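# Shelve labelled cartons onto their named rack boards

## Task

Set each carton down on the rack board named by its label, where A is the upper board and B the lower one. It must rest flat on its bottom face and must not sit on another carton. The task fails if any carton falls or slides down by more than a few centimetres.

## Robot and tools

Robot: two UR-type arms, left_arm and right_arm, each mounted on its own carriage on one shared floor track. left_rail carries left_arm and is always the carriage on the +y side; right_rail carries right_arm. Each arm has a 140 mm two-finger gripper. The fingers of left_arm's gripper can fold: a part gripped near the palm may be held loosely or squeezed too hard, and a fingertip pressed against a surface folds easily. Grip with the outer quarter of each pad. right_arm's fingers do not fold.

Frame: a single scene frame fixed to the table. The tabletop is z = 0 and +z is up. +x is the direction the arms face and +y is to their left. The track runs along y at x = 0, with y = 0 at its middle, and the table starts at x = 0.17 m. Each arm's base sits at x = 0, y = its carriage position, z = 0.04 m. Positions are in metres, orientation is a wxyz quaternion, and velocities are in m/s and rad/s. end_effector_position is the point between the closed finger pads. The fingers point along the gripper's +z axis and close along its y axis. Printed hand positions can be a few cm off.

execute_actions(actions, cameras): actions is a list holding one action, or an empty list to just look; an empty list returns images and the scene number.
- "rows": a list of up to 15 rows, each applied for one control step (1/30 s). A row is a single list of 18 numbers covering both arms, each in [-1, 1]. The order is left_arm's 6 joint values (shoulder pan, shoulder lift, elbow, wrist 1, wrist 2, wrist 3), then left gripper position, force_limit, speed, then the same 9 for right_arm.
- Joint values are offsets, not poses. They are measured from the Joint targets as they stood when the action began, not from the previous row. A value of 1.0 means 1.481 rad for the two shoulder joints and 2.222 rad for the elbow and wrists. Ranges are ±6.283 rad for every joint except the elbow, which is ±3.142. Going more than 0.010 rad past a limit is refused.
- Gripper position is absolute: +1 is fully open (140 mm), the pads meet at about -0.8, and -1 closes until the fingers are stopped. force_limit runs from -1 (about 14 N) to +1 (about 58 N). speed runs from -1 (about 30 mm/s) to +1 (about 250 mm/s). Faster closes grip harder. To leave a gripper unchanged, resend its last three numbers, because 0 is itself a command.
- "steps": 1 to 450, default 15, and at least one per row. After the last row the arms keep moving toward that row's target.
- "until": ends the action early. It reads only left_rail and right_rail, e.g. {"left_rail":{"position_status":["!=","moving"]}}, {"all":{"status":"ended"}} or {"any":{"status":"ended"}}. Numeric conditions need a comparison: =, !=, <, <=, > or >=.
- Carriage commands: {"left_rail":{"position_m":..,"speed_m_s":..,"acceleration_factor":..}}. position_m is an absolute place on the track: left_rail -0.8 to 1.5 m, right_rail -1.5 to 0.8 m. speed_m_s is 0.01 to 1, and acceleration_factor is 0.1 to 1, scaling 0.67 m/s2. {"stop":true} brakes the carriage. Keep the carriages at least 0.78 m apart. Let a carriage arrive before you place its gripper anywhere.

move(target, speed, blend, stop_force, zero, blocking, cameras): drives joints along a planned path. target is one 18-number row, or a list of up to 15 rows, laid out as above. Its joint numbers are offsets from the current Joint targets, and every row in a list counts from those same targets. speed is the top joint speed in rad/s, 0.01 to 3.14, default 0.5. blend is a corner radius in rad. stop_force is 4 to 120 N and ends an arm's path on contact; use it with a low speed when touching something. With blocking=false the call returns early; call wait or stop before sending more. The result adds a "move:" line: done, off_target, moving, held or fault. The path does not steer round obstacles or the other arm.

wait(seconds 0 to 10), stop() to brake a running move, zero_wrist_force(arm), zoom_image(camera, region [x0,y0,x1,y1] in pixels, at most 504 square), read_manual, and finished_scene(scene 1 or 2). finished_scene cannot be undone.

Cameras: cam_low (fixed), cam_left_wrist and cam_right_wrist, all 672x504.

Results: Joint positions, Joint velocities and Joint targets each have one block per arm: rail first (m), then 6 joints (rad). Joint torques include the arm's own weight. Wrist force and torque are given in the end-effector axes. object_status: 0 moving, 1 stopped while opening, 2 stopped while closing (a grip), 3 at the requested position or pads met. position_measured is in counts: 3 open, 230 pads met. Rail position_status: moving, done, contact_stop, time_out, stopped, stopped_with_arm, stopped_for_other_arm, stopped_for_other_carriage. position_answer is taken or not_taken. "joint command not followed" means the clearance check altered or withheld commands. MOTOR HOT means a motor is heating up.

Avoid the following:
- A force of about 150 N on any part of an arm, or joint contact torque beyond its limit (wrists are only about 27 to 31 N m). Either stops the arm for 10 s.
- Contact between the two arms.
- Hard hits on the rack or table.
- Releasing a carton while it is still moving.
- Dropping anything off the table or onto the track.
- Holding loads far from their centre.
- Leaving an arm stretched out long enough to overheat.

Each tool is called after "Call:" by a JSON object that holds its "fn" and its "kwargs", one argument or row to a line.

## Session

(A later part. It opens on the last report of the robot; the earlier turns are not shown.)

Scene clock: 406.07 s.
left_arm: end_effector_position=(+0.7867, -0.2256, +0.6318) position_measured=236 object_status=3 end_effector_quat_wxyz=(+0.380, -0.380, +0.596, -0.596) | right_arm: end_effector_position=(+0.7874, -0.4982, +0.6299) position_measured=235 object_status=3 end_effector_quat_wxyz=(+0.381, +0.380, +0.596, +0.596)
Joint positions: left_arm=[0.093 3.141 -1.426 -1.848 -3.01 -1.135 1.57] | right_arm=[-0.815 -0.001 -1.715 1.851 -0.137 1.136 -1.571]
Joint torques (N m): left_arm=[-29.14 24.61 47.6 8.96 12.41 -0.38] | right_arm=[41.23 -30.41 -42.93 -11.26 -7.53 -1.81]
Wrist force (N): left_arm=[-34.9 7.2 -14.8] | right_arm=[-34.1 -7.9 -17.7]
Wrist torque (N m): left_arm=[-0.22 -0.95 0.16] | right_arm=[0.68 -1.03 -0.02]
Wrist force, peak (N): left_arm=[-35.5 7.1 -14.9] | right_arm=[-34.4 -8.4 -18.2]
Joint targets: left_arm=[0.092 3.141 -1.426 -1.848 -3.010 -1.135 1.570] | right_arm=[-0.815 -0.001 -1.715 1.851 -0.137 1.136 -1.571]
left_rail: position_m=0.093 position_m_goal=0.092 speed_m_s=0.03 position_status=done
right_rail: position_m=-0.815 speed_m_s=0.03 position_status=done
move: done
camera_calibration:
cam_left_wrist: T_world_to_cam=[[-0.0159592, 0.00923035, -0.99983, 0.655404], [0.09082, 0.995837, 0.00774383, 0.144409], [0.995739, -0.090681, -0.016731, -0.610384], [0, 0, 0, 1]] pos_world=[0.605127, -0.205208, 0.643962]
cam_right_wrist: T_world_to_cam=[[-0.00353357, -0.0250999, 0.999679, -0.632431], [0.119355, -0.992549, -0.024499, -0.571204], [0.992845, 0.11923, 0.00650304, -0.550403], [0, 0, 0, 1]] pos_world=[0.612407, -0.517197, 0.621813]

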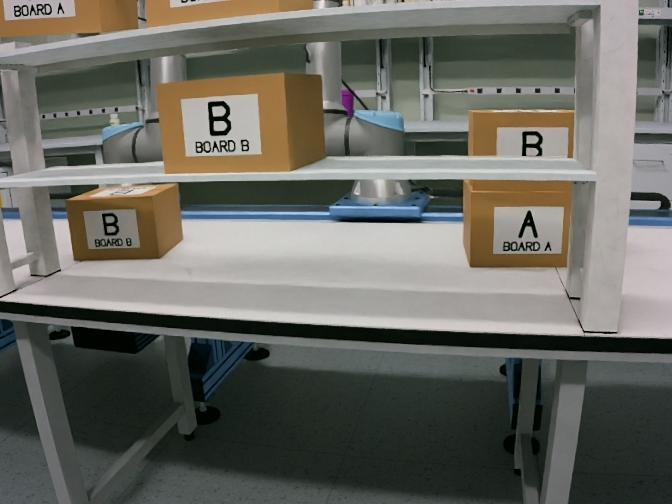

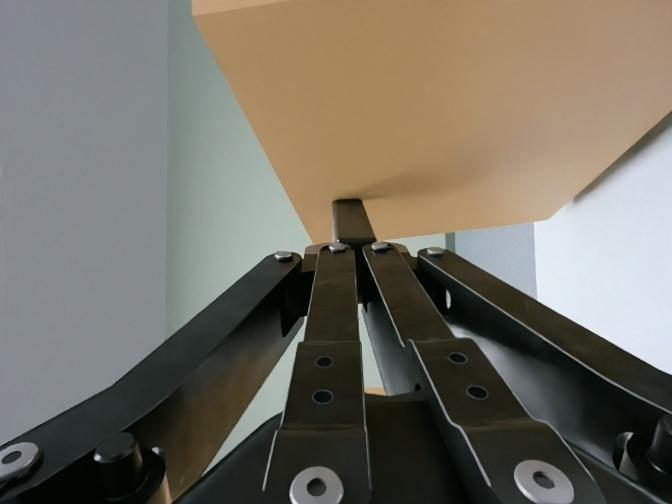

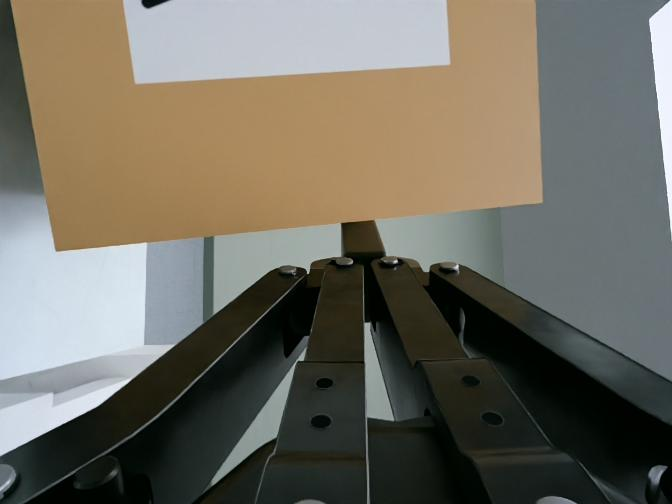

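Call:
{"fn": "move", "kwargs": {
  "target": [0,-0.0033,-0.0217,0.0242,0,0,-1,0,1,0,0.0033,0.0217,-0.0242,0,0,-1,0,1],
  "speed": 0.04,
  "stop_force": 15,
  "cameras": ["cam_left_wrist","cam_right_wrist"]
}}

Scene clock: 412.70 s.
left_arm: end_effector_position=(+0.7856, -0.2256, +0.6114) position_measured=236 object_status=3 end_effector_quat_wxyz=(+0.380, -0.380, +0.596, -0.596) | right_arm: end_effector_position=(+0.7855, -0.4982, +0.6005) position_measured=235 object_status=3 end_effector_quat_wxyz=(+0.381, +0.380, +0.596, +0.596)
Joint positions: left_arm=[0.093 3.141 -1.429 -1.882 -2.972 -1.135 1.57] | right_arm=[-0.815 -0.001 -1.71 1.899 -0.191 1.136 -1.571]
Joint torques (N m): left_arm=[-27.82 55.44 57.58 -1.26 12.05 0.15] | right_arm=[32.16 -29.64 -42.19 -10.72 -7.44 -1.51]
Wrist force (N): left_arm=[-29.7 -3.3 -10.5] | right_arm=[-30.6 -7.2 -16.1]
Wrist torque (N m): left_arm=[0.17 -0.74 0.06] | right_arm=[0.54 -1.00 0.02]
Wrist force, peak (N): left_arm=[-35.5 7.4 -15.2] | right_arm=[-36.7 -3.4 -19.0]
Joint targets: left_arm=[0.092 3.141 -1.429 -1.882 -2.972 -1.135 1.570] | right_arm=[-0.815 -0.001 -1.710 1.899 -0.191 1.136 -1.571]
left_rail: position_m=0.093 position_m_goal=0.092 speed_m_s=0.03 position_status=done
right_rail: position_m=-0.815 speed_m_s=0.03 position_status=done
move: contact (left_arm); left_arm: the wrist 1 is farthest, 0.016 rad from its target
camera_calibration:
cam_left_wrist: T_world_to_cam=[[-0.0152619, 0.00917239, -0.999841, 0.634366], [0.0908146, 0.995838, 0.00774944, 0.144659], [0.995751, -0.090682, -0.0160314, -0.610175], [0, 0, 0, 1]] pos_world=[0.604127, -0.205208, 0.623362]
cam_right_wrist: T_world_to_cam=[[-0.00414122, -0.0250748, 0.999677, -0.602565], [0.11937, -0.99255, -0.0244015, -0.571767], [0.992841, 0.119231, 0.00710356, -0.548677], [0, 0, 0, 1]] pos_world=[0.610506, -0.517197, 0.592316]
Images, in order (width x height): cam_left_wrist 672x504, cam_right_wrist 672x504.

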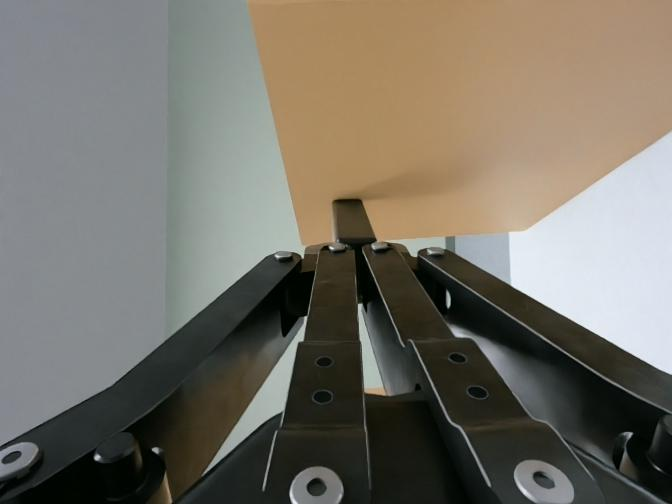

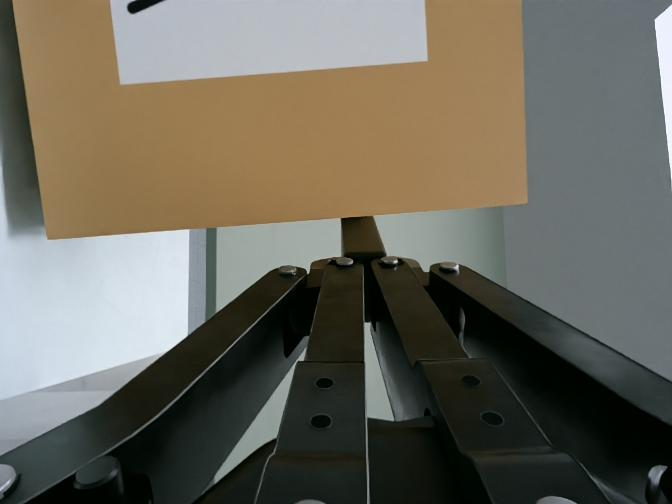

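Call:
{"fn": "move", "kwargs": {
  "target": [0,-0.0024,-0.0159,0.0178,0,0,-1,0,1,0,0.0013,0.0087,-0.0097,0,0,-1,0,1],
  "speed": 0.04,
  "stop_force": 25,
  "cameras": ["cam_left_wrist","cam_right_wrist"]
}}

Scene clock: 418.33 s.
left_arm: end_effector_position=(+0.7837, -0.2256, +0.5900) position_measured=236 object_status=3 end_effector_quat_wxyz=(+0.380, -0.380, +0.596, -0.597) | right_arm: end_effector_position=(+0.7843, -0.4982, +0.5889) position_measured=235 object_status=3 end_effector_quat_wxyz=(+0.381, +0.380, +0.596, +0.596)
Joint positions: left_arm=[0.093 3.141 -1.433 -1.917 -2.932 -1.135 1.57] | right_arm=[-0.815 -0.001 -1.708 1.919 -0.213 1.136 -1.571]
Joint torques (N m): left_arm=[-25.64 10.55 32.63 1.91 2.86 0.05] | right_arm=[12.27 -25.59 -36.52 -8.16 -7.21 -1.8]
Wrist force (N): left_arm=[-13.8 -7.3 -6.2] | right_arm=[-19.0 -1.4 -11.6]
Wrist torque (N m): left_arm=[0.21 -0.17 0.07] | right_arm=[0.46 -0.78 0.18]
Wrist force, peak (N): left_arm=[-26.0 -12.8 -15.4] | right_arm=[-32.7 -6.1 -17.5]
Joint targets: left_arm=[0.092 3.141 -1.433 -1.917 -2.932 -1.135 1.570] | right_arm=[-0.815 -0.001 -1.708 1.919 -0.213 1.136 -1.571]
left_rail: position_m=0.093 position_m_goal=0.092 speed_m_s=0.03 position_status=done
right_rail: position_m=-0.815 speed_m_s=0.03 position_status=done
move: done
camera_calibration:
cam_left_wrist: T_world_to_cam=[[-0.0145554, 0.00921317, -0.999852, 0.61243], [0.0909107, 0.995828, 0.00785265, 0.144985], [0.995753, -0.0907829, -0.0153322, -0.608979], [0, 0, 0, 1]] pos_world=[0.602126, -0.205308, 0.601863]
cam_right_wrist: T_world_to_cam=[[-0.00443879, -0.0251121, 0.999675, -0.590712], [0.119378, -0.992549, -0.0244031, -0.571912], [0.992839, 0.119231, 0.00740355, -0.547575], [0, 0, 0, 1]] pos_world=[0.609306, -0.517197, 0.580618]
Images, in order (width x height): cam_left_wrist 672x504, cam_right_wrist 672x504.

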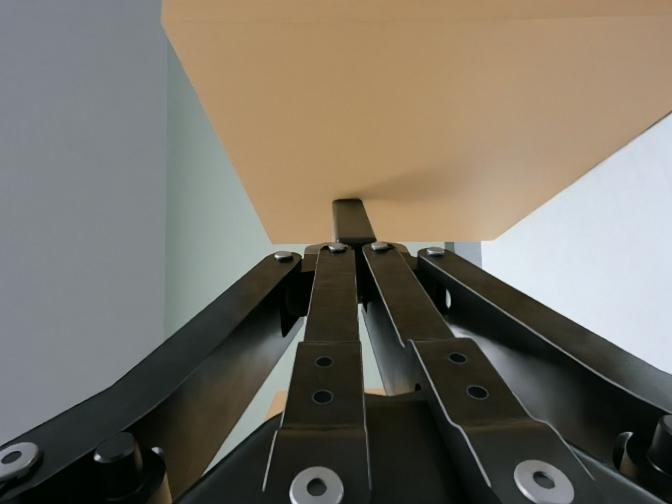

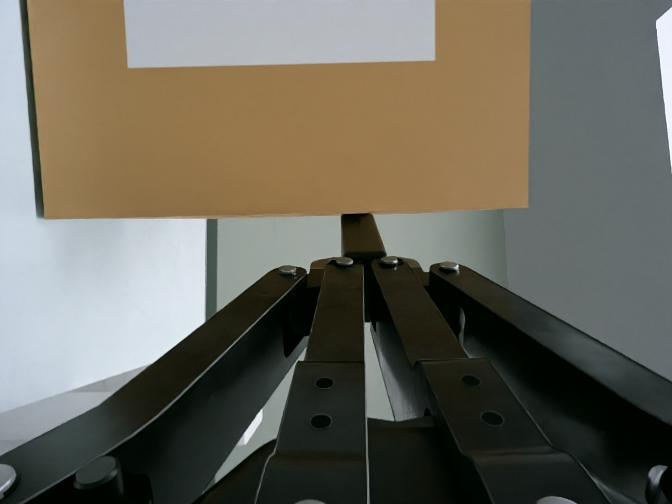

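Call:
{"fn": "execute_actions", "kwargs": {
  "actions": [
    {"left_rail":{"position_m":0.113,"speed_m_s":0.05},"right_rail":{"position_m":-0.845,"speed_m_s":0.05},"steps":150,"until":{"all":{"status":"ended"}}}
  ],
  "cameras": ["all"]
}}

Scene clock: 423.87 s.
left_arm: end_effector_position=(+0.7837, -0.2051, +0.5900) position_measured=236 object_status=3 end_effector_quat_wxyz=(+0.380, -0.380, +0.596, -0.597) | right_arm: end_effector_position=(+0.7843, -0.5277, +0.5889) position_measured=235 object_status=3 end_effector_quat_wxyz=(+0.381, +0.380, +0.596, +0.596)
Joint positions: left_arm=[0.113 3.141 -1.433 -1.917 -2.932 -1.135 1.57] | right_arm=[-0.845 -0.001 -1.708 1.919 -0.213 1.136 -1.571]
Joint torques (N m): left_arm=[-1.87 46.08 62.58 2.51 1.6 -0.23] | right_arm=[6.48 -32.26 -41.33 -5.28 2.85 -1.57]
Wrist force (N): left_arm=[-1.1 1.6 0.2] | right_arm=[3.9 -3.4 -2.3]
Wrist torque (N m): left_arm=[-0.02 0.27 0.18] | right_arm=[-0.58 -1.08 0.23]
Wrist force, peak (N): left_arm=[-14.2 -8.0 -6.4] | right_arm=[-19.4 -1.9 -12.1]
Joint targets: left_arm=[0.113 3.141 -1.433 -1.917 -2.932 -1.135 1.570] | right_arm=[-0.845 -0.001 -1.708 1.919 -0.213 1.136 -1.571]
Tool commands: left_gripper/position=-1.0 left_gripper/force_limit=+0.0 left_gripper/speed=+1.0 right_gripper/position=-1.0 right_gripper/force_limit=+0.0 right_gripper/speed=+1.0
left_rail: position_m=0.113 speed_m_s=0.05 position_status=done
right_rail: position_m=-0.845 speed_m_s=0.05 position_status=done
camera_calibration:
cam_left_wrist: T_world_to_cam=[[-0.0146559, 0.00922231, -0.99985, 0.612303], [0.0908122, 0.995837, 0.00785416, 0.124622], [0.99576, -0.0906835, -0.0154324, -0.607144], [0, 0, 0, 1]] pos_world=[0.602226, -0.184808, 0.601863]
cam_right_wrist: T_world_to_cam=[[-0.00443879, -0.0251121, 0.999675, -0.591453], [0.119378, -0.992549, -0.0244031, -0.601193], [0.992839, 0.119231, 0.00740355, -0.544058], [0, 0, 0, 1]] pos_world=[0.609306, -0.546697, 0.580618]

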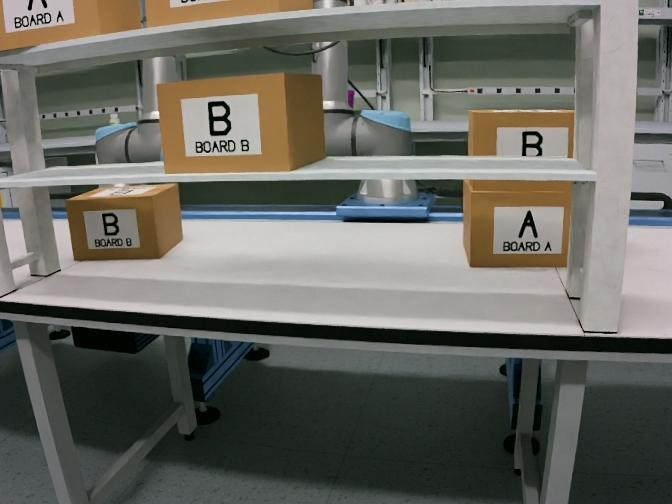

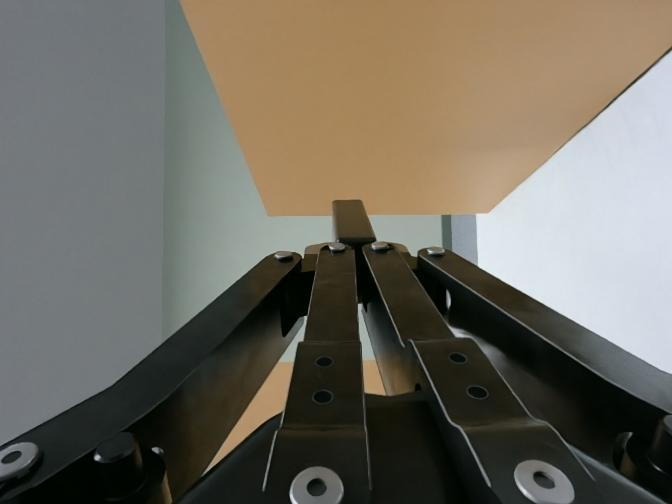

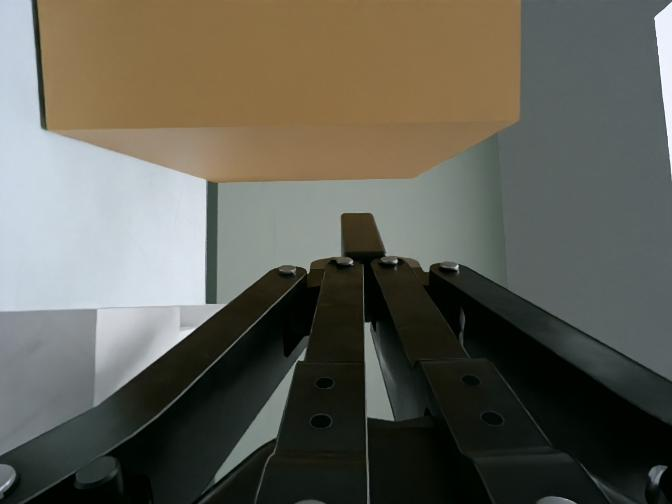

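Call:
{"fn": "move", "kwargs": {
  "target": [0,0.3876,-0.214,-0.0453,0,0,-1,0,1,0,-0.3876,0.214,0.0453,0,0,-1,0,1],
  "speed": 0.7
}}

Call:
{"fn": "execute_actions", "kwargs": {
  "actions": [
    {"left_rail":{"position_m":0.2,"speed_m_s":0.5,"acceleration_factor":1},"right_rail":{"position_m":-1.02,"speed_m_s":0.5,"acceleration_factor":1},"steps":150,"until":{"all":{"status":"ended"}}}
  ]
}}

Call:
{"fn": "move", "kwargs": {
  "target": [
    [0,0,0,0,0,0,-1,0,1,0,0.1417,0.1391,-0.2335,0,0,-1,0,1],
    [0,0,0,0,0,0,-1,0,1,0,0.6991,0.2142,-0.6801,0,0,-1,0,1]
  ],
  "speed": 0.6,
  "blend": [0.05,0],
  "cameras": ["all"]
}}

Scene clock: 437.00 s.
left_arm: end_effector_position=(+0.4764, -0.2050, +0.5020) position_measured=236 object_status=3 end_effector_quat_wxyz=(+0.380, -0.380, +0.596, -0.596) | right_arm: end_effector_position=(+0.4770, -0.5275, +0.5011) position_measured=235 object_status=3 end_effector_quat_wxyz=(+0.381, +0.380, +0.596, +0.596)
Joint positions: left_arm=[0.113 3.141 -0.859 -2.392 -3.033 -1.135 1.57] | right_arm=[-0.845 -0.001 -2.282 2.394 -0.112 1.136 -1.571]
Joint torques (N m): left_arm=[-4.8 11.39 41.93 -0.18 1.34 -0.1] | right_arm=[2.29 -1.79 -36.61 0.82 3.01 -1.71]
Wrist force (N): left_arm=[-1.2 1.1 0.3] | right_arm=[3.7 -3.1 -2.9]
Wrist torque (N m): left_arm=[-0.12 0.29 0.18] | right_arm=[-0.52 -1.01 0.22]
Wrist force, peak (N): left_arm=[-1.9 1.6 3.5] | right_arm=[5.0 -5.0 -5.6]
Joint targets: left_arm=[0.113 3.141 -0.859 -2.392 -3.033 -1.135 1.570] | right_arm=[-0.845 -0.001 -2.282 2.394 -0.112 1.136 -1.571]
left_rail: position_m=0.113 speed_m_s=0.05 position_status=done
right_rail: position_m=-0.845 speed_m_s=0.05 position_status=done
move: done

Scene clock: 438.30 s.
left_arm: end_effector_position=(+0.4763, -0.1180, +0.5020) position_measured=236 object_status=3 end_effector_quat_wxyz=(+0.380, -0.380, +0.596, -0.596) | right_arm: end_effector_position=(+0.4769, -0.7025, +0.5010) position_measured=235 object_status=3 end_effector_quat_wxyz=(+0.381, +0.380, +0.596, +0.596)
Joint positions: left_arm=[0.2 3.141 -0.859 -2.392 -3.033 -1.135 1.57] | right_arm=[-1.02 -0.001 -2.282 2.394 -0.112 1.136 -1.571]
Joint torques (N m): left_arm=[-12.68 10.4 42.57 0.44 1.22 -0.19] | right_arm=[2.63 -0.2 -37.5 0.19 3.05 -1.42]
Wrist force (N): left_arm=[-1.2 1.5 0.4] | right_arm=[3.7 -3.1 -2.9]
Wrist torque (N m): left_arm=[-0.04 0.27 0.18] | right_arm=[-0.52 -1.00 0.22]
Wrist force, peak (N): left_arm=[-2.5 1.5 -0.3] | right_arm=[5.1 -3.0 -2.5]
Joint targets: left_arm=[0.200 3.141 -0.859 -2.392 -3.033 -1.135 1.570] | right_arm=[-1.020 -0.001 -2.282 2.394 -0.112 1.136 -1.571]
Tool commands: left_gripper/position=-1.0 left_gripper/force_limit=+0.0 left_gripper/speed=+1.0 right_gripper/position=-1.0 right_gripper/force_limit=+0.0 right_gripper/speed=+1.0
left_rail: position_m=0.200 speed_m_s=0.50 position_status=done
right_rail: position_m=-1.020 speed_m_s=0.50 position_status=done

Scene clock: 441.50 s.
left_arm: end_effector_position=(+0.4763, -0.1180, +0.5020) position_measured=236 object_status=3 end_effector_quat_wxyz=(+0.380, -0.380, +0.596, -0.596) | right_arm: end_effector_position=(+0.4740, -0.7025, +0.1108) position_measured=235 object_status=3 end_effector_quat_wxyz=(+0.380, +0.380, +0.596, +0.596)
Joint positions: left_arm=[0.2 3.141 -0.859 -2.392 -3.033 -1.135 1.57] | right_arm=[-1.02 -0.001 -1.247 2.87 -1.623 1.136 -1.571]
Joint torques (N m): left_arm=[-13.24 11.58 45.28 2.3 1.22 -0.16] | right_arm=[3.07 -15.18 8.66 -7.64 3.15 -1.42]
Wrist force (N): left_arm=[-0.9 1.1 0.6] | right_arm=[3.1 -3.3 -2.3]
Wrist torque (N m): left_arm=[-0.12 0.21 0.18] | right_arm=[-0.54 -0.91 0.25]
Wrist force, peak (N): left_arm=[-1.3 1.7 0.3] | right_arm=[4.1 -4.3 -3.0]
Joint targets: left_arm=[0.200 3.141 -0.859 -2.392 -3.033 -1.135 1.570] | right_arm=[-1.020 -0.001 -1.247 2.870 -1.623 1.136 -1.571]
left_rail: position_m=0.200 speed_m_s=0.50 position_status=done
right_rail: position_m=-1.020 speed_m_s=0.50 position_status=done
move: done
camera_calibration:
cam_left_wrist: T_world_to_cam=[[-0.0165651, 0.00918041, -0.999821, 0.519849], [0.0908222, 0.995838, 0.0076391, 0.0665964], [0.995729, -0.0906794, -0.0173299, -0.293518], [0, 0, 0, 1]] pos_world=[0.294828, -0.0977077, 0.514161]
cam_right_wrist: T_world_to_cam=[[-0.00212002, -0.0251242, 0.999682, -0.120369], [0.11932, -0.992549, -0.0246918, -0.749357], [0.992854, 0.119229, 0.00510203, -0.211361], [0, 0, 0, 1]] pos_world=[0.299009, -0.721597, 0.102906]

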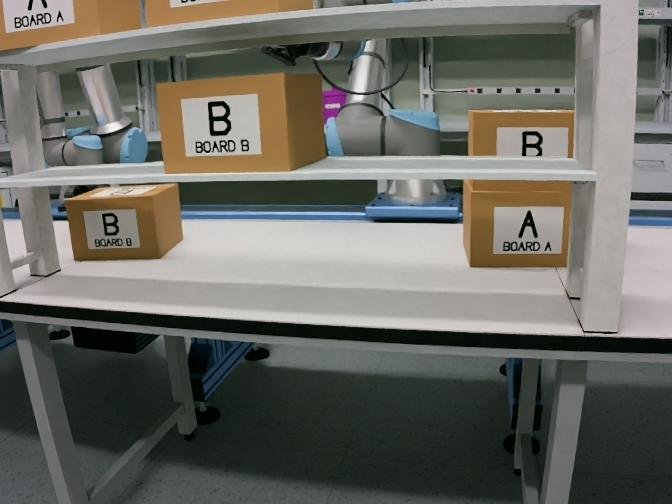

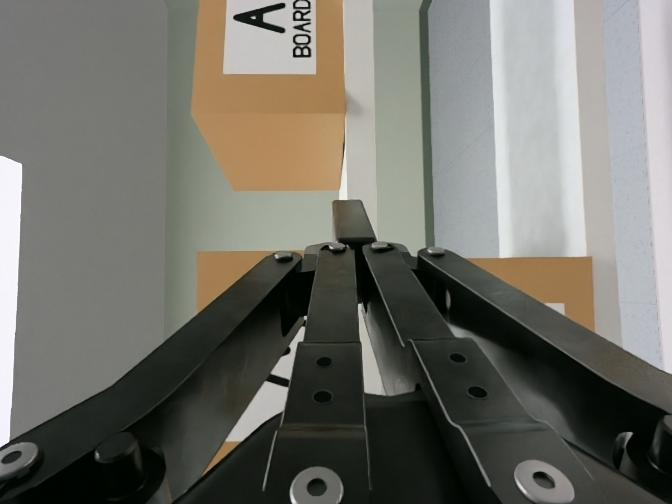

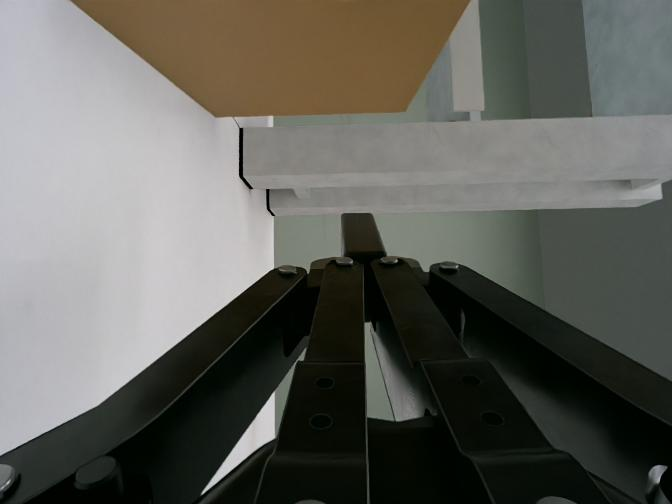

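Call:
{"fn": "move", "kwargs": {
  "target": [0,0,0,0,0,0,-1,0,1,0,0.0122,0.0241,-0.0323,0,0,-1,0,1],
  "speed": 0.2
}}

Call:
{"fn": "execute_actions", "kwargs": {
  "actions": [
    {"right_rail":{"position_m":-0.765,"speed_m_s":0.06,"acceleration_factor":0.3},"steps":300,"until":{"all":{"status":"ended"}}}
  ],
  "cameras": ["all"]
}}

Scene clock: 448.33 s.
left_arm: end_effector_position=(+0.4763, -0.1180, +0.5020) position_measured=236 object_status=3 end_effector_quat_wxyz=(+0.380, -0.380, +0.596, -0.596) | right_arm: end_effector_position=(+0.4638, -0.7025, +0.1104) position_measured=235 object_status=3 end_effector_quat_wxyz=(+0.380, +0.380, +0.596, +0.596)
Joint positions: left_arm=[0.2 3.141 -0.859 -2.392 -3.033 -1.135 1.57] | right_arm=[-1.02 -0.001 -1.241 2.888 -1.647 1.136 -1.571]
Joint torques (N m): left_arm=[-12.76 9.78 47.05 3.68 1.53 -0.45] | right_arm=[1.18 -40.81 -6.42 1.18 2.72 -1.53]
Wrist force (N): left_arm=[-0.9 1.3 0.3] | right_arm=[3.3 -3.6 -2.4]
Wrist torque (N m): left_arm=[-0.09 0.21 0.18] | right_arm=[-0.59 -0.97 0.24]
Wrist force, peak (N): left_arm=[-1.3 1.6 0.2] | right_arm=[5.1 -3.8 -6.2]
Joint targets: left_arm=[0.200 3.141 -0.859 -2.392 -3.033 -1.135 1.570] | right_arm=[-1.020 -0.001 -1.241 2.888 -1.647 1.136 -1.571]
left_rail: position_m=0.200 speed_m_s=0.50 position_status=done
right_rail: position_m=-1.020 speed_m_s=0.50 position_status=done
move: held (right_arm; a check stopped the path); limits=held; right_arm: the wrist 1 is farthest, 0.048 rad from its target
joint command not followed: on one or more control steps a check withheld the commanded joint targets of the right arm, and it was not sent them on those steps.
cause: the commanded joint targets, or the way to them, would bring two parts of the arm too close to each other (joints 4 (elbow) and 5 (wrist 1) lie between them).

Scene clock: 453.13 s.
left_arm: end_effector_position=(+0.4763, -0.1180, +0.5020) position_measured=236 object_status=3 end_effector_quat_wxyz=(+0.380, -0.380, +0.596, -0.596) | right_arm: end_effector_position=(+0.4639, -0.4475, +0.1104) position_measured=235 object_status=3 end_effector_quat_wxyz=(+0.380, +0.380, +0.596, +0.596)
Joint positions: left_arm=[0.2 3.141 -0.859 -2.392 -3.033 -1.135 1.57] | right_arm=[-0.765 -0.001 -1.241 2.888 -1.647 1.135 -1.571]
Joint torques (N m): left_arm=[-13.57 11.95 51.93 3.73 1.42 -0.5] | right_arm=[1.33 -32.79 -2.83 -1.96 -4.51 -1.49]
Wrist force (N): left_arm=[-1.0 1.5 0.3] | right_arm=[-2.9 -3.5 -8.3]
Wrist torque (N m): left_arm=[-0.03 0.23 0.18] | right_arm=[-0.58 -1.07 0.25]
Wrist force, peak (N): left_arm=[-1.3 1.7 0.2] | right_arm=[-3.0 -3.6 -8.2]
Joint targets: left_arm=[0.200 3.141 -0.859 -2.392 -3.033 -1.135 1.570] | right_arm=[-0.765 -0.001 -1.241 2.888 -1.647 1.136 -1.571]
Tool commands: left_gripper/position=-1.0 left_gripper/force_limit=+0.0 left_gripper/speed=+1.0 right_gripper/position=-1.0 right_gripper/force_limit=+0.0 right_gripper/speed=+1.0
left_rail: position_m=0.200 speed_m_s=0.50 position_status=done
right_rail: position_m=-0.765 speed_m_s=0.06 position_status=done
camera_calibration:
cam_left_wrist: T_world_to_cam=[[-0.0165651, 0.00918041, -0.999821, 0.519849], [0.0908222, 0.995838, 0.0076391, 0.0665964], [0.995729, -0.0906794, -0.0173299, -0.293518], [0, 0, 0, 1]] pos_world=[0.294828, -0.0977077, 0.514161]
cam_right_wrist: T_world_to_cam=[[-0.00192163, -0.0250993, 0.999683, -0.113729], [0.119315, -0.992549, -0.0246908, -0.495059], [0.992855, 0.119229, 0.00490203, -0.231716], [0, 0, 0, 1]] pos_world=[0.288909, -0.466597, 0.102605]

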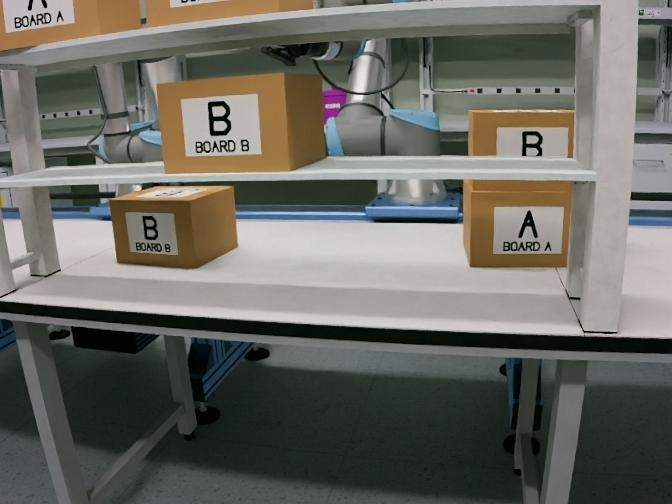

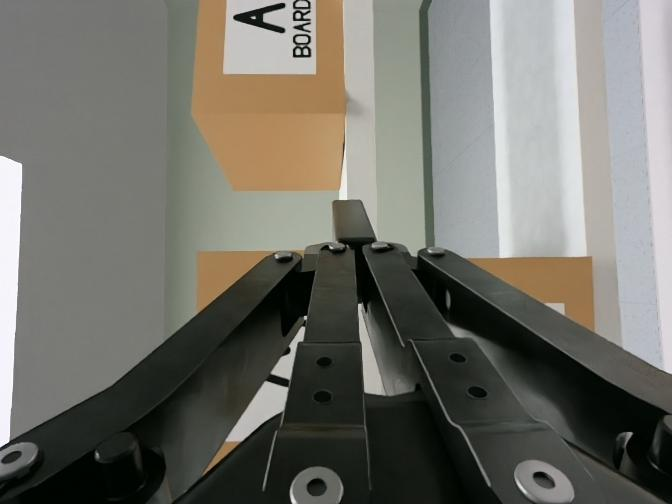

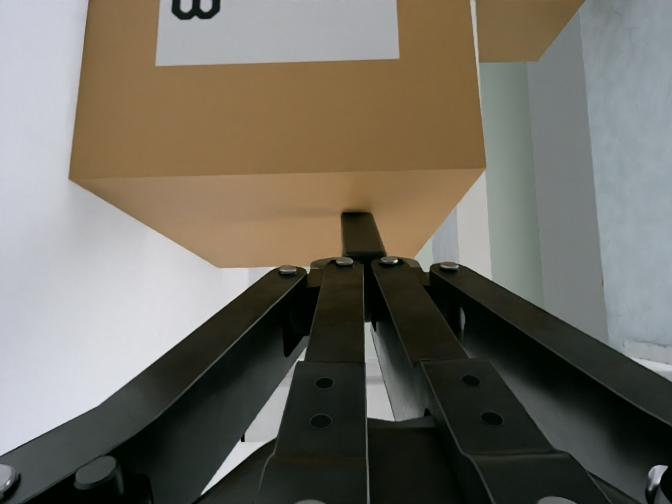

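Call:
{"fn": "execute_actions", "kwargs": {
  "actions": [
    {"right_rail":{"position_m":-0.795,"speed_m_s":0.1},"steps":300,"until":{"all":{"status":"ended"}}}
  ]
}}

Call:
{"fn": "move", "kwargs": {
  "target": [
    [0,-0.142,-0.14,0.2352,0,0,-1,0,1,0,0,0,0,0,0,-1,0,1],
    [0,-0.5731,-0.1931,0.5754,0,0,-1,0,1,0,-0.1303,-0.0302,0.117,0,0,-1,0,1]
  ],
  "speed": 0.6,
  "blend": [0.05,0]
}}

Call:
{"fn": "execute_actions", "kwargs": {
  "actions": [
    {"right_rail":{"position_m":-0.766,"speed_m_s":0.04},"left_rail":{"position_m":0.155,"speed_m_s":0.04},"steps":300,"until":{"all":{"status":"ended"}}}
  ],
  "cameras": ["cam_left_wrist","cam_right_wrist"]
}}

Scene clock: 465.27 s.
left_arm: end_effector_position=(+0.4763, -0.1180, +0.5020) position_measured=236 object_status=3 end_effector_quat_wxyz=(+0.380, -0.380, +0.596, -0.596) | right_arm: end_effector_position=(+0.4639, -0.4775, +0.1104) position_measured=235 object_status=3 end_effector_quat_wxyz=(+0.380, +0.380, +0.596, +0.596)
Joint positions: left_arm=[0.2 3.141 -0.859 -2.392 -3.033 -1.135 1.57] | right_arm=[-0.795 -0.001 -1.241 2.888 -1.647 1.135 -1.571]
Joint torques (N m): left_arm=[-11.6 10.26 54.26 4.13 1.99 -0.56] | right_arm=[2.11 -23.15 1.44 -5.03 0.7 -1.52]
Wrist force (N): left_arm=[-1.0 1.5 0.4] | right_arm=[3.3 -3.8 -2.2]
Wrist torque (N m): left_arm=[-0.03 0.23 0.18] | right_arm=[-0.62 -0.97 0.25]
Wrist force, peak (N): left_arm=[-1.2 1.6 0.4] | right_arm=[-3.2 -3.9 -8.7]
Joint targets: left_arm=[0.200 3.141 -0.859 -2.392 -3.033 -1.135 1.570] | right_arm=[-0.795 -0.001 -1.241 2.888 -1.647 1.136 -1.571]
Tool commands: left_gripper/position=-1.0 left_gripper/force_limit=+0.0 left_gripper/speed=+1.0 right_gripper/position=-1.0 right_gripper/force_limit=+0.0 right_gripper/speed=+1.0
left_rail: position_m=0.200 speed_m_s=0.50 position_status=done
right_rail: position_m=-0.795 speed_m_s=0.10 position_status=done

Scene clock: 468.07 s.
left_arm: end_effector_position=(+0.4964, -0.1180, +0.1458) position_measured=236 object_status=3 end_effector_quat_wxyz=(+0.380, -0.380, +0.596, -0.596) | right_arm: end_effector_position=(+0.4971, -0.4775, +0.1457) position_measured=235 object_status=3 end_effector_quat_wxyz=(+0.380, +0.380, +0.596, +0.596)
Joint positions: left_arm=[0.2 3.141 -1.707 -2.821 -1.755 -1.135 1.57] | right_arm=[-0.795 -0.001 -1.434 2.821 -1.387 1.136 -1.571]
Joint torques (N m): left_arm=[-12.63 8.54 1.22 6.57 1.74 -0.32] | right_arm=[2.62 -34.73 -17.73 1.04 2.96 -1.43]
Wrist force (N): left_arm=[-1.0 1.4 0.3] | right_arm=[3.3 -3.5 -2.9]
Wrist torque (N m): left_arm=[-0.04 0.24 0.17] | right_arm=[-0.60 -0.93 0.23]
Wrist force, peak (N): left_arm=[-1.0 2.6 0.2] | right_arm=[3.2 -4.2 -2.6]
Joint targets: left_arm=[0.200 3.141 -1.707 -2.821 -1.755 -1.135 1.570] | right_arm=[-0.795 -0.001 -1.434 2.821 -1.387 1.136 -1.571]
left_rail: position_m=0.200 speed_m_s=0.50 position_status=done
right_rail: position_m=-0.795 speed_m_s=0.10 position_status=done
move: done

Scene clock: 469.53 s.
left_arm: end_effector_position=(+0.4964, -0.1630, +0.1458) position_measured=236 object_status=3 end_effector_quat_wxyz=(+0.380, -0.380, +0.596, -0.596) | right_arm: end_effector_position=(+0.4971, -0.4485, +0.1457) position_measured=235 object_status=3 end_effector_quat_wxyz=(+0.381, +0.380, +0.596, +0.596)
Joint positions: left_arm=[0.155 3.141 -1.707 -2.821 -1.755 -1.135 1.57] | right_arm=[-0.766 -0.001 -1.434 2.821 -1.387 1.136 -1.571]
Joint torques (N m): left_arm=[-13.09 4.1 1.13 6.53 1.65 -0.51] | right_arm=[2.61 -33.85 -17.45 0.32 -3.47 -1.51]
Wrist force (N): left_arm=[-1.1 1.5 0.2] | right_arm=[-5.3 -2.5 -7.9]
Wrist torque (N m): left_arm=[-0.02 0.28 0.17] | right_arm=[-0.63 -1.01 0.24]
Wrist force, peak (N): left_arm=[-2.6 1.5 -0.6] | right_arm=[-5.2 -2.8 -8.5]
Joint targets: left_arm=[0.155 3.141 -1.707 -2.821 -1.755 -1.135 1.570] | right_arm=[-0.766 -0.001 -1.434 2.821 -1.387 1.136 -1.571]
Tool commands: left_gripper/position=-1.0 left_gripper/force_limit=+0.0 left_gripper/speed=+1.0 right_gripper/position=-1.0 right_gripper/force_limit=+0.0 right_gripper/speed=+1.0
left_rail: position_m=0.155 speed_m_s=0.04 position_status=done
right_rail: position_m=-0.766 speed_m_s=0.04 position_status=done
camera_calibration:
cam_left_wrist: T_world_to_cam=[[-0.0160588, 0.00923863, -0.999828, 0.16421], [0.0908208, 0.995837, 0.00774303, 0.112289], [0.995738, -0.0906809, -0.016831, -0.323869], [0, 0, 0, 1]] pos_world=[0.314927, -0.142708, 0.157861]
cam_right_wrist: T_world_to_cam=[[-0.00212242, -0.0251241, 0.999682, -0.148926], [0.119221, -0.992561, -0.024692, -0.499116], [0.992865, 0.119131, 0.00510196, -0.264809], [0, 0, 0, 1]] pos_world=[0.322109, -0.467598, 0.137906]
Images, in order (width x height): cam_left_wrist 672x504, cam_right_wrist 672x504.

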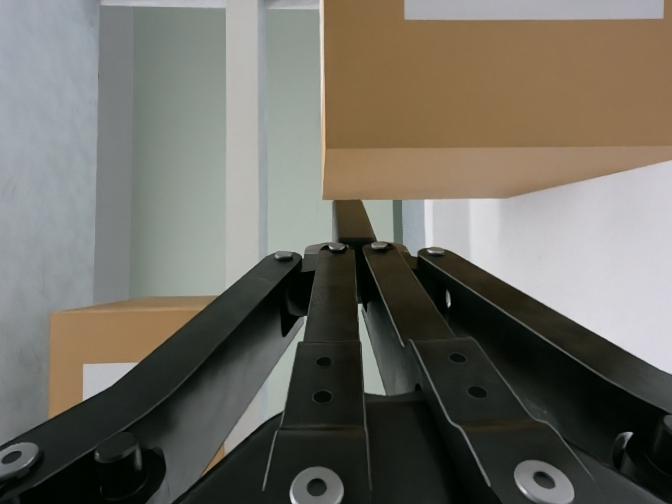

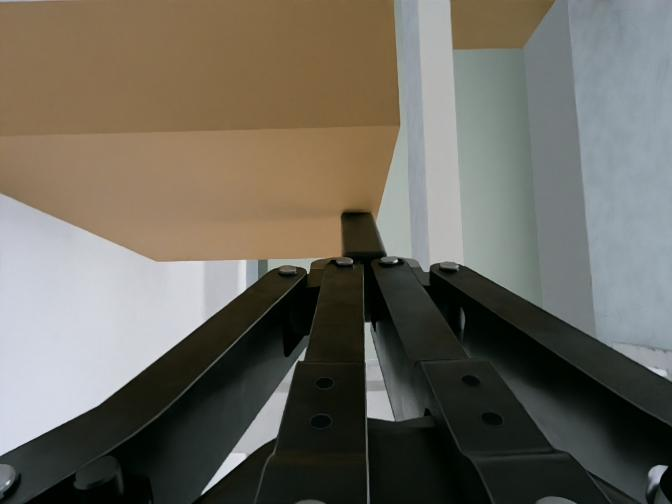

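Call:
{"fn": "execute_actions", "kwargs": {
  "actions": [
    {"left_rail":{"position_m":0.149,"speed_m_s":0.015},"right_rail":{"position_m":-0.766},"steps":300,"until":{"all":{"status":"ended"}}}
  ]
}}

Call:
{"fn": "execute_actions", "kwargs": {
  "actions": [
    {"left_rail":{"position_m":0.146,"speed_m_s":0.01},"right_rail":{"position_m":-0.7655},"steps":300,"until":{"all":{"status":"ended"}}}
  ]
}}

Scene clock: 477.43 s.
left_arm: end_effector_position=(+0.4964, -0.1690, +0.1458) position_measured=236 object_status=3 end_effector_quat_wxyz=(+0.380, -0.380, +0.596, -0.596) | right_arm: end_effector_position=(+0.4971, -0.4485, +0.1457) position_measured=235 object_status=3 end_effector_quat_wxyz=(+0.380, +0.380, +0.596, +0.596)
Joint positions: left_arm=[0.149 3.141 -1.707 -2.821 -1.755 -1.135 1.57] | right_arm=[-0.766 -0.001 -1.434 2.821 -1.387 1.136 -1.571]
Joint torques (N m): left_arm=[-13.97 6.86 2.31 6.27 1.74 -0.49] | right_arm=[0.89 -29.17 -14.76 -1.79 -5.92 -1.72]
Wrist force (N): left_arm=[-0.9 1.6 0.0] | right_arm=[-5.0 -2.0 -8.0]
Wrist torque (N m): left_arm=[0.01 0.24 0.17] | right_arm=[-0.57 -1.06 0.24]
Wrist force, peak (N): left_arm=[-1.5 1.9 0.1] | right_arm=[-5.5 -2.9 -8.3]
Joint targets: left_arm=[0.149 3.141 -1.707 -2.821 -1.755 -1.135 1.570] | right_arm=[-0.766 -0.001 -1.434 2.821 -1.387 1.136 -1.571]
Tool commands: left_gripper/position=-1.0 left_gripper/force_limit=+0.0 left_gripper/speed=+1.0 right_gripper/position=-1.0 right_gripper/force_limit=+0.0 right_gripper/speed=+1.0
left_rail: position_m=0.149 speed_m_s=0.01 position_status=done
right_rail: position_m=-0.766 speed_m_s=0.04 position_status=done

Scene clock: 478.00 s.
left_arm: end_effector_position=(+0.4964, -0.1720, +0.1458) position_measured=236 object_status=3 end_effector_quat_wxyz=(+0.380, -0.380, +0.596, -0.596) | right_arm: end_effector_position=(+0.4971, -0.4480, +0.1457) position_measured=235 object_status=3 end_effector_quat_wxyz=(+0.380, +0.380, +0.596, +0.596)
Joint positions: left_arm=[0.146 3.141 -1.707 -2.821 -1.755 -1.135 1.57] | right_arm=[-0.765 -0.001 -1.434 2.821 -1.387 1.135 -1.571]
Joint torques (N m): left_arm=[-13.4 4.12 1.85 6.35 1.26 -0.58] | right_arm=[3.51 -26.76 -14.27 -2.1 -5.1 -1.55]
Wrist force (N): left_arm=[-1.0 1.6 0.3] | right_arm=[-3.2 -2.3 -6.4]
Wrist torque (N m): left_arm=[-0.01 0.25 0.17] | right_arm=[-0.57 -0.95 0.23]
Wrist force, peak (N): left_arm=[-1.2 2.1 0.1] | right_arm=[-5.1 -2.9 -8.3]
Joint targets: left_arm=[0.146 3.141 -1.707 -2.821 -1.755 -1.135 1.570] | right_arm=[-0.765 -0.001 -1.434 2.821 -1.387 1.136 -1.571]
Tool commands: left_gripper/position=-1.0 left_gripper/force_limit=+0.0 left_gripper/speed=+1.0 right_gripper/position=-1.0 right_gripper/force_limit=+0.0 right_gripper/speed=+1.0
left_rail: position_m=0.146 speed_m_s=0.01 position_status=done
right_rail: position_m=-0.765 speed_m_s=0.04 position_status=done

Call:
{"fn": "execute_actions", "kwargs": {
  "actions": [
    {"left_rail":{"position_m":0.142,"speed_m_s":0.01},"steps":300,"until":{"all":{"status":"ended"}}}
  ]
}}

Call:
{"fn": "execute_actions", "kwargs": {
  "actions": [
    {"left_rail":{"position_m":0.14,"speed_m_s":0.01},"right_rail":{"position_m":-0.765},"steps":300,"until":{"all":{"status":"ended"}}}
  ]
}}

Scene clock: 481.80 s.
left_arm: end_effector_position=(+0.4964, -0.1760, +0.1458) position_measured=236 object_status=3 end_effector_quat_wxyz=(+0.380, -0.380, +0.596, -0.596) | right_arm: end_effector_position=(+0.4971, -0.4480, +0.1457) position_measured=235 object_status=3 end_effector_quat_wxyz=(+0.380, +0.380, +0.596, +0.596)
Joint positions: left_arm=[0.142 3.141 -1.707 -2.822 -1.755 -1.135 1.57] | right_arm=[-0.765 -0.001 -1.434 2.821 -1.387 1.135 -1.571]
Joint torques (N m): left_arm=[-13.94 6.33 7.17 6.32 1.52 -0.41] | right_arm=[2.42 -20.12 -12.23 -4.36 -1.2 -1.55]
Wrist force (N): left_arm=[-8.7 0.6 -8.1] | right_arm=[-3.0 -2.4 -6.4]
Wrist torque (N m): left_arm=[0.09 0.05 0.16] | right_arm=[-0.55 -1.01 0.23]
Wrist force, peak (N): left_arm=[-8.6 0.3 -8.5] | right_arm=[-3.1 -3.1 -6.9]
Joint targets: left_arm=[0.142 3.141 -1.707 -2.821 -1.755 -1.135 1.570] | right_arm=[-0.765 -0.001 -1.434 2.821 -1.387 1.136 -1.571]
Tool commands: left_gripper/position=-1.0 left_gripper/force_limit=+0.0 left_gripper/speed=+1.0 right_gripper/position=-1.0 right_gripper/force_limit=+0.0 right_gripper/speed=+1.0
left_rail: position_m=0.142 speed_m_s=0.01 position_status=done
right_rail: position_m=-0.765 speed_m_s=0.04 position_status=done

Scene clock: 482.27 s.
left_arm: end_effector_position=(+0.4964, -0.1779, +0.1458) position_measured=236 object_status=3 end_effector_quat_wxyz=(+0.380, -0.380, +0.596, -0.596) | right_arm: end_effector_position=(+0.4971, -0.4475, +0.1457) position_measured=235 object_status=3 end_effector_quat_wxyz=(+0.380, +0.380, +0.596, +0.596)
Joint positions: left_arm=[0.14 3.141 -1.707 -2.822 -1.755 -1.135 1.57] | right_arm=[-0.765 -0.001 -1.434 2.821 -1.387 1.136 -1.571]
Joint torques (N m): left_arm=[-13.75 6.86 10.53 5.91 7.1 -0.69] | right_arm=[2.12 -19.71 -11.29 -4.64 -2.41 -1.5]
Wrist force (N): left_arm=[-28.3 -0.3 -16.7] | right_arm=[-21.0 -1.1 -18.7]
Wrist torque (N m): left_arm=[0.11 -0.57 0.15] | right_arm=[-0.67 -1.31 0.25]
Wrist force, peak (N): left_arm=[-28.3 -0.3 -16.7] | right_arm=[-21.0 -1.1 -18.7]
Joint targets: left_arm=[0.140 3.141 -1.707 -2.821 -1.755 -1.135 1.570] | right_arm=[-0.765 -0.001 -1.434 2.821 -1.387 1.136 -1.571]
Tool commands: left_gripper/position=-1.0 left_gripper/force_limit=+0.0 left_gripper/speed=+1.0 right_gripper/position=-1.0 right_gripper/force_limit=+0.0 right_gripper/speed=+1.0
left_rail: position_m=0.140 speed_m_s=0.01 position_status=done
right_rail: position_m=-0.765 speed_m_s=0.04 position_status=done

Call:
{"fn": "execute_actions", "kwargs": {
  "actions": [
    {"left_rail":{"position_m":0.139,"speed_m_s":0.01},"right_rail":{"position_m":-0.764},"steps":300,"until":{"all":{"status":"ended"}}}
  ]
}}

Call:
{"fn": "move", "kwargs": {
  "target": [
    [0,0.3558,0.0526,-0.2898,0,0,-1,0,1,0,-0.3558,-0.0526,0.2898,0,0,-1,0,1],
    [0,0.5031,0.1341,-0.4694,0,0,-1,0,1,0,-0.5031,-0.1341,0.4694,0,0,-1,0,1]
  ],
  "speed": 0.22,
  "blend": [0.05,0],
  "cameras": ["all"]
}}

Scene clock: 492.33 s.
left_arm: end_effector_position=(+0.4964, -0.1790, +0.1458) position_measured=236 object_status=3 end_effector_quat_wxyz=(+0.380, -0.380, +0.596, -0.596) | right_arm: end_effector_position=(+0.4971, -0.4465, +0.1457) position_measured=235 object_status=3 end_effector_quat_wxyz=(+0.380, +0.380, +0.596, +0.596)
Joint positions: left_arm=[0.139 3.141 -1.707 -2.821 -1.755 -1.135 1.57] | right_arm=[-0.764 -0.001 -1.434 2.821 -1.387 1.136 -1.571]
Joint torques (N m): left_arm=[-11.99 7.06 25.09 6.03 14.95 -0.8] | right_arm=[10.14 -15.35 -9.82 -4.94 -13.22 -1.53]
Wrist force (N): left_arm=[-41.6 -0.9 -22.2] | right_arm=[-39.4 0.7 -26.5]
Wrist torque (N m): left_arm=[0.08 -1.05 0.16] | right_arm=[-0.68 -1.65 0.26]
Wrist force, peak (N): left_arm=[-41.6 -0.9 -22.2] | right_arm=[-39.4 0.7 -26.5]
Joint targets: left_arm=[0.139 3.141 -1.707 -2.821 -1.755 -1.135 1.570] | right_arm=[-0.764 -0.001 -1.434 2.821 -1.387 1.136 -1.571]
Tool commands: left_gripper/position=-1.0 left_gripper/force_limit=+0.0 left_gripper/speed=+1.0 right_gripper/position=-1.0 right_gripper/force_limit=+0.0 right_gripper/speed=+1.0
left_rail: position_m=0.139 speed_m_s=0.01 position_status=done
right_rail: position_m=-0.764 speed_m_s=0.04 position_status=done

Scene clock: 497.60 s.
left_arm: end_effector_position=(+0.4965, -0.1790, +0.4106) position_measured=236 object_status=3 end_effector_quat_wxyz=(+0.380, -0.380, +0.596, -0.596) | right_arm: end_effector_position=(+0.4970, -0.4465, +0.4109) position_measured=235 object_status=3 end_effector_quat_wxyz=(+0.381, +0.380, +0.596, +0.596)
Joint positions: left_arm=[0.139 3.141 -0.962 -2.524 -2.797 -1.135 1.57] | right_arm=[-0.764 -0.001 -2.179 2.523 -0.344 1.136 -1.571]
Joint torques (N m): left_arm=[-12.95 17.63 67.95 2.23 14.78 -0.68] | right_arm=[32.52 -12.04 -55.99 -1.03 -13.98 -1.33]
Wrist force (N): left_arm=[-41.3 8.7 -18.0] | right_arm=[-38.0 -11.3 -19.4]
Wrist torque (N m): left_arm=[-0.30 -1.05 0.20] | right_arm=[-0.35 -1.80 0.11]
Wrist force, peak (N): left_arm=[-41.9 5.6 -21.1] | right_arm=[-39.5 0.1 -26.7]
Joint targets: left_arm=[0.139 3.141 -0.962 -2.524 -2.798 -1.135 1.570] | right_arm=[-0.764 -0.001 -2.179 2.523 -0.344 1.136 -1.571]
left_rail: position_m=0.139 speed_m_s=0.01 position_status=done
right_rail: position_m=-0.764 speed_m_s=0.04 position_status=done
move: done
camera_calibration:
cam_left_wrist: T_world_to_cam=[[-0.0158596, 0.00922207, -0.999832, 0.429049], [0.0908193, 0.995837, 0.00774463, 0.126172], [0.995741, -0.0906811, -0.0166311, -0.320949], [0, 0, 0, 1]] pos_world=[0.314927, -0.158708, 0.422662]
cam_right_wrist: T_world_to_cam=[[-0.0023184, -0.025149, 0.999681, -0.413841], [0.119325, -0.992548, -0.0246929, -0.4906], [0.992853, 0.119229, 0.00530202, -0.266331], [0, 0, 0, 1]] pos_world=[0.322009, -0.465597, 0.403007]

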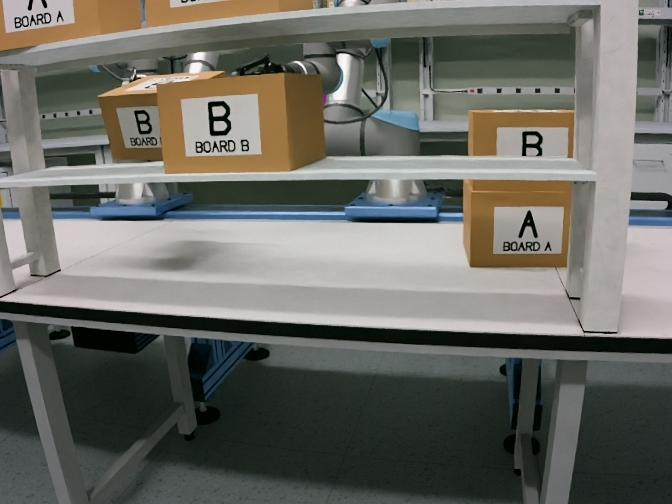

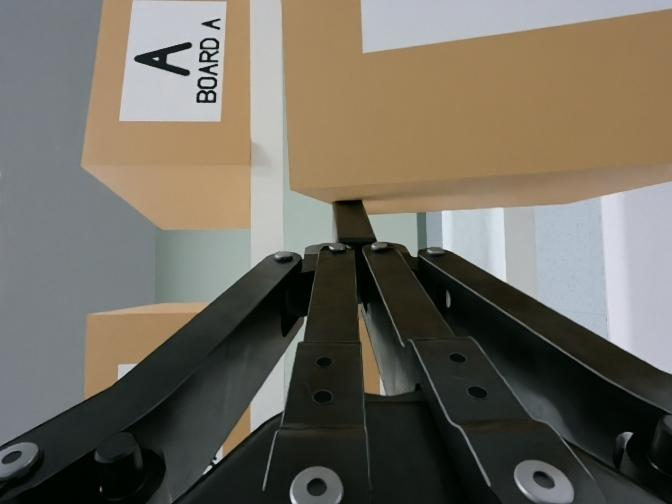

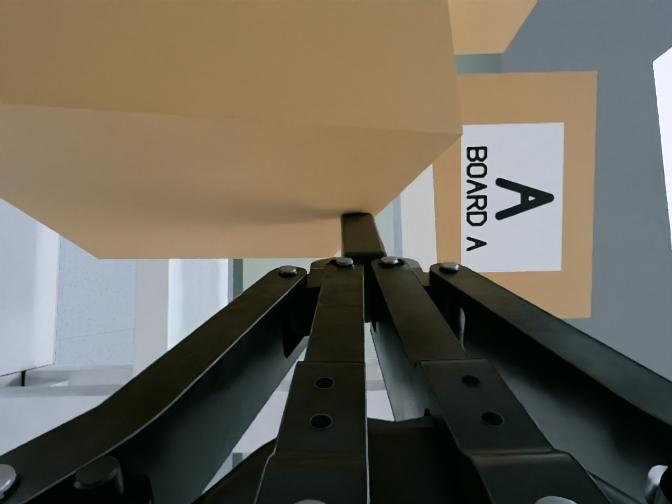

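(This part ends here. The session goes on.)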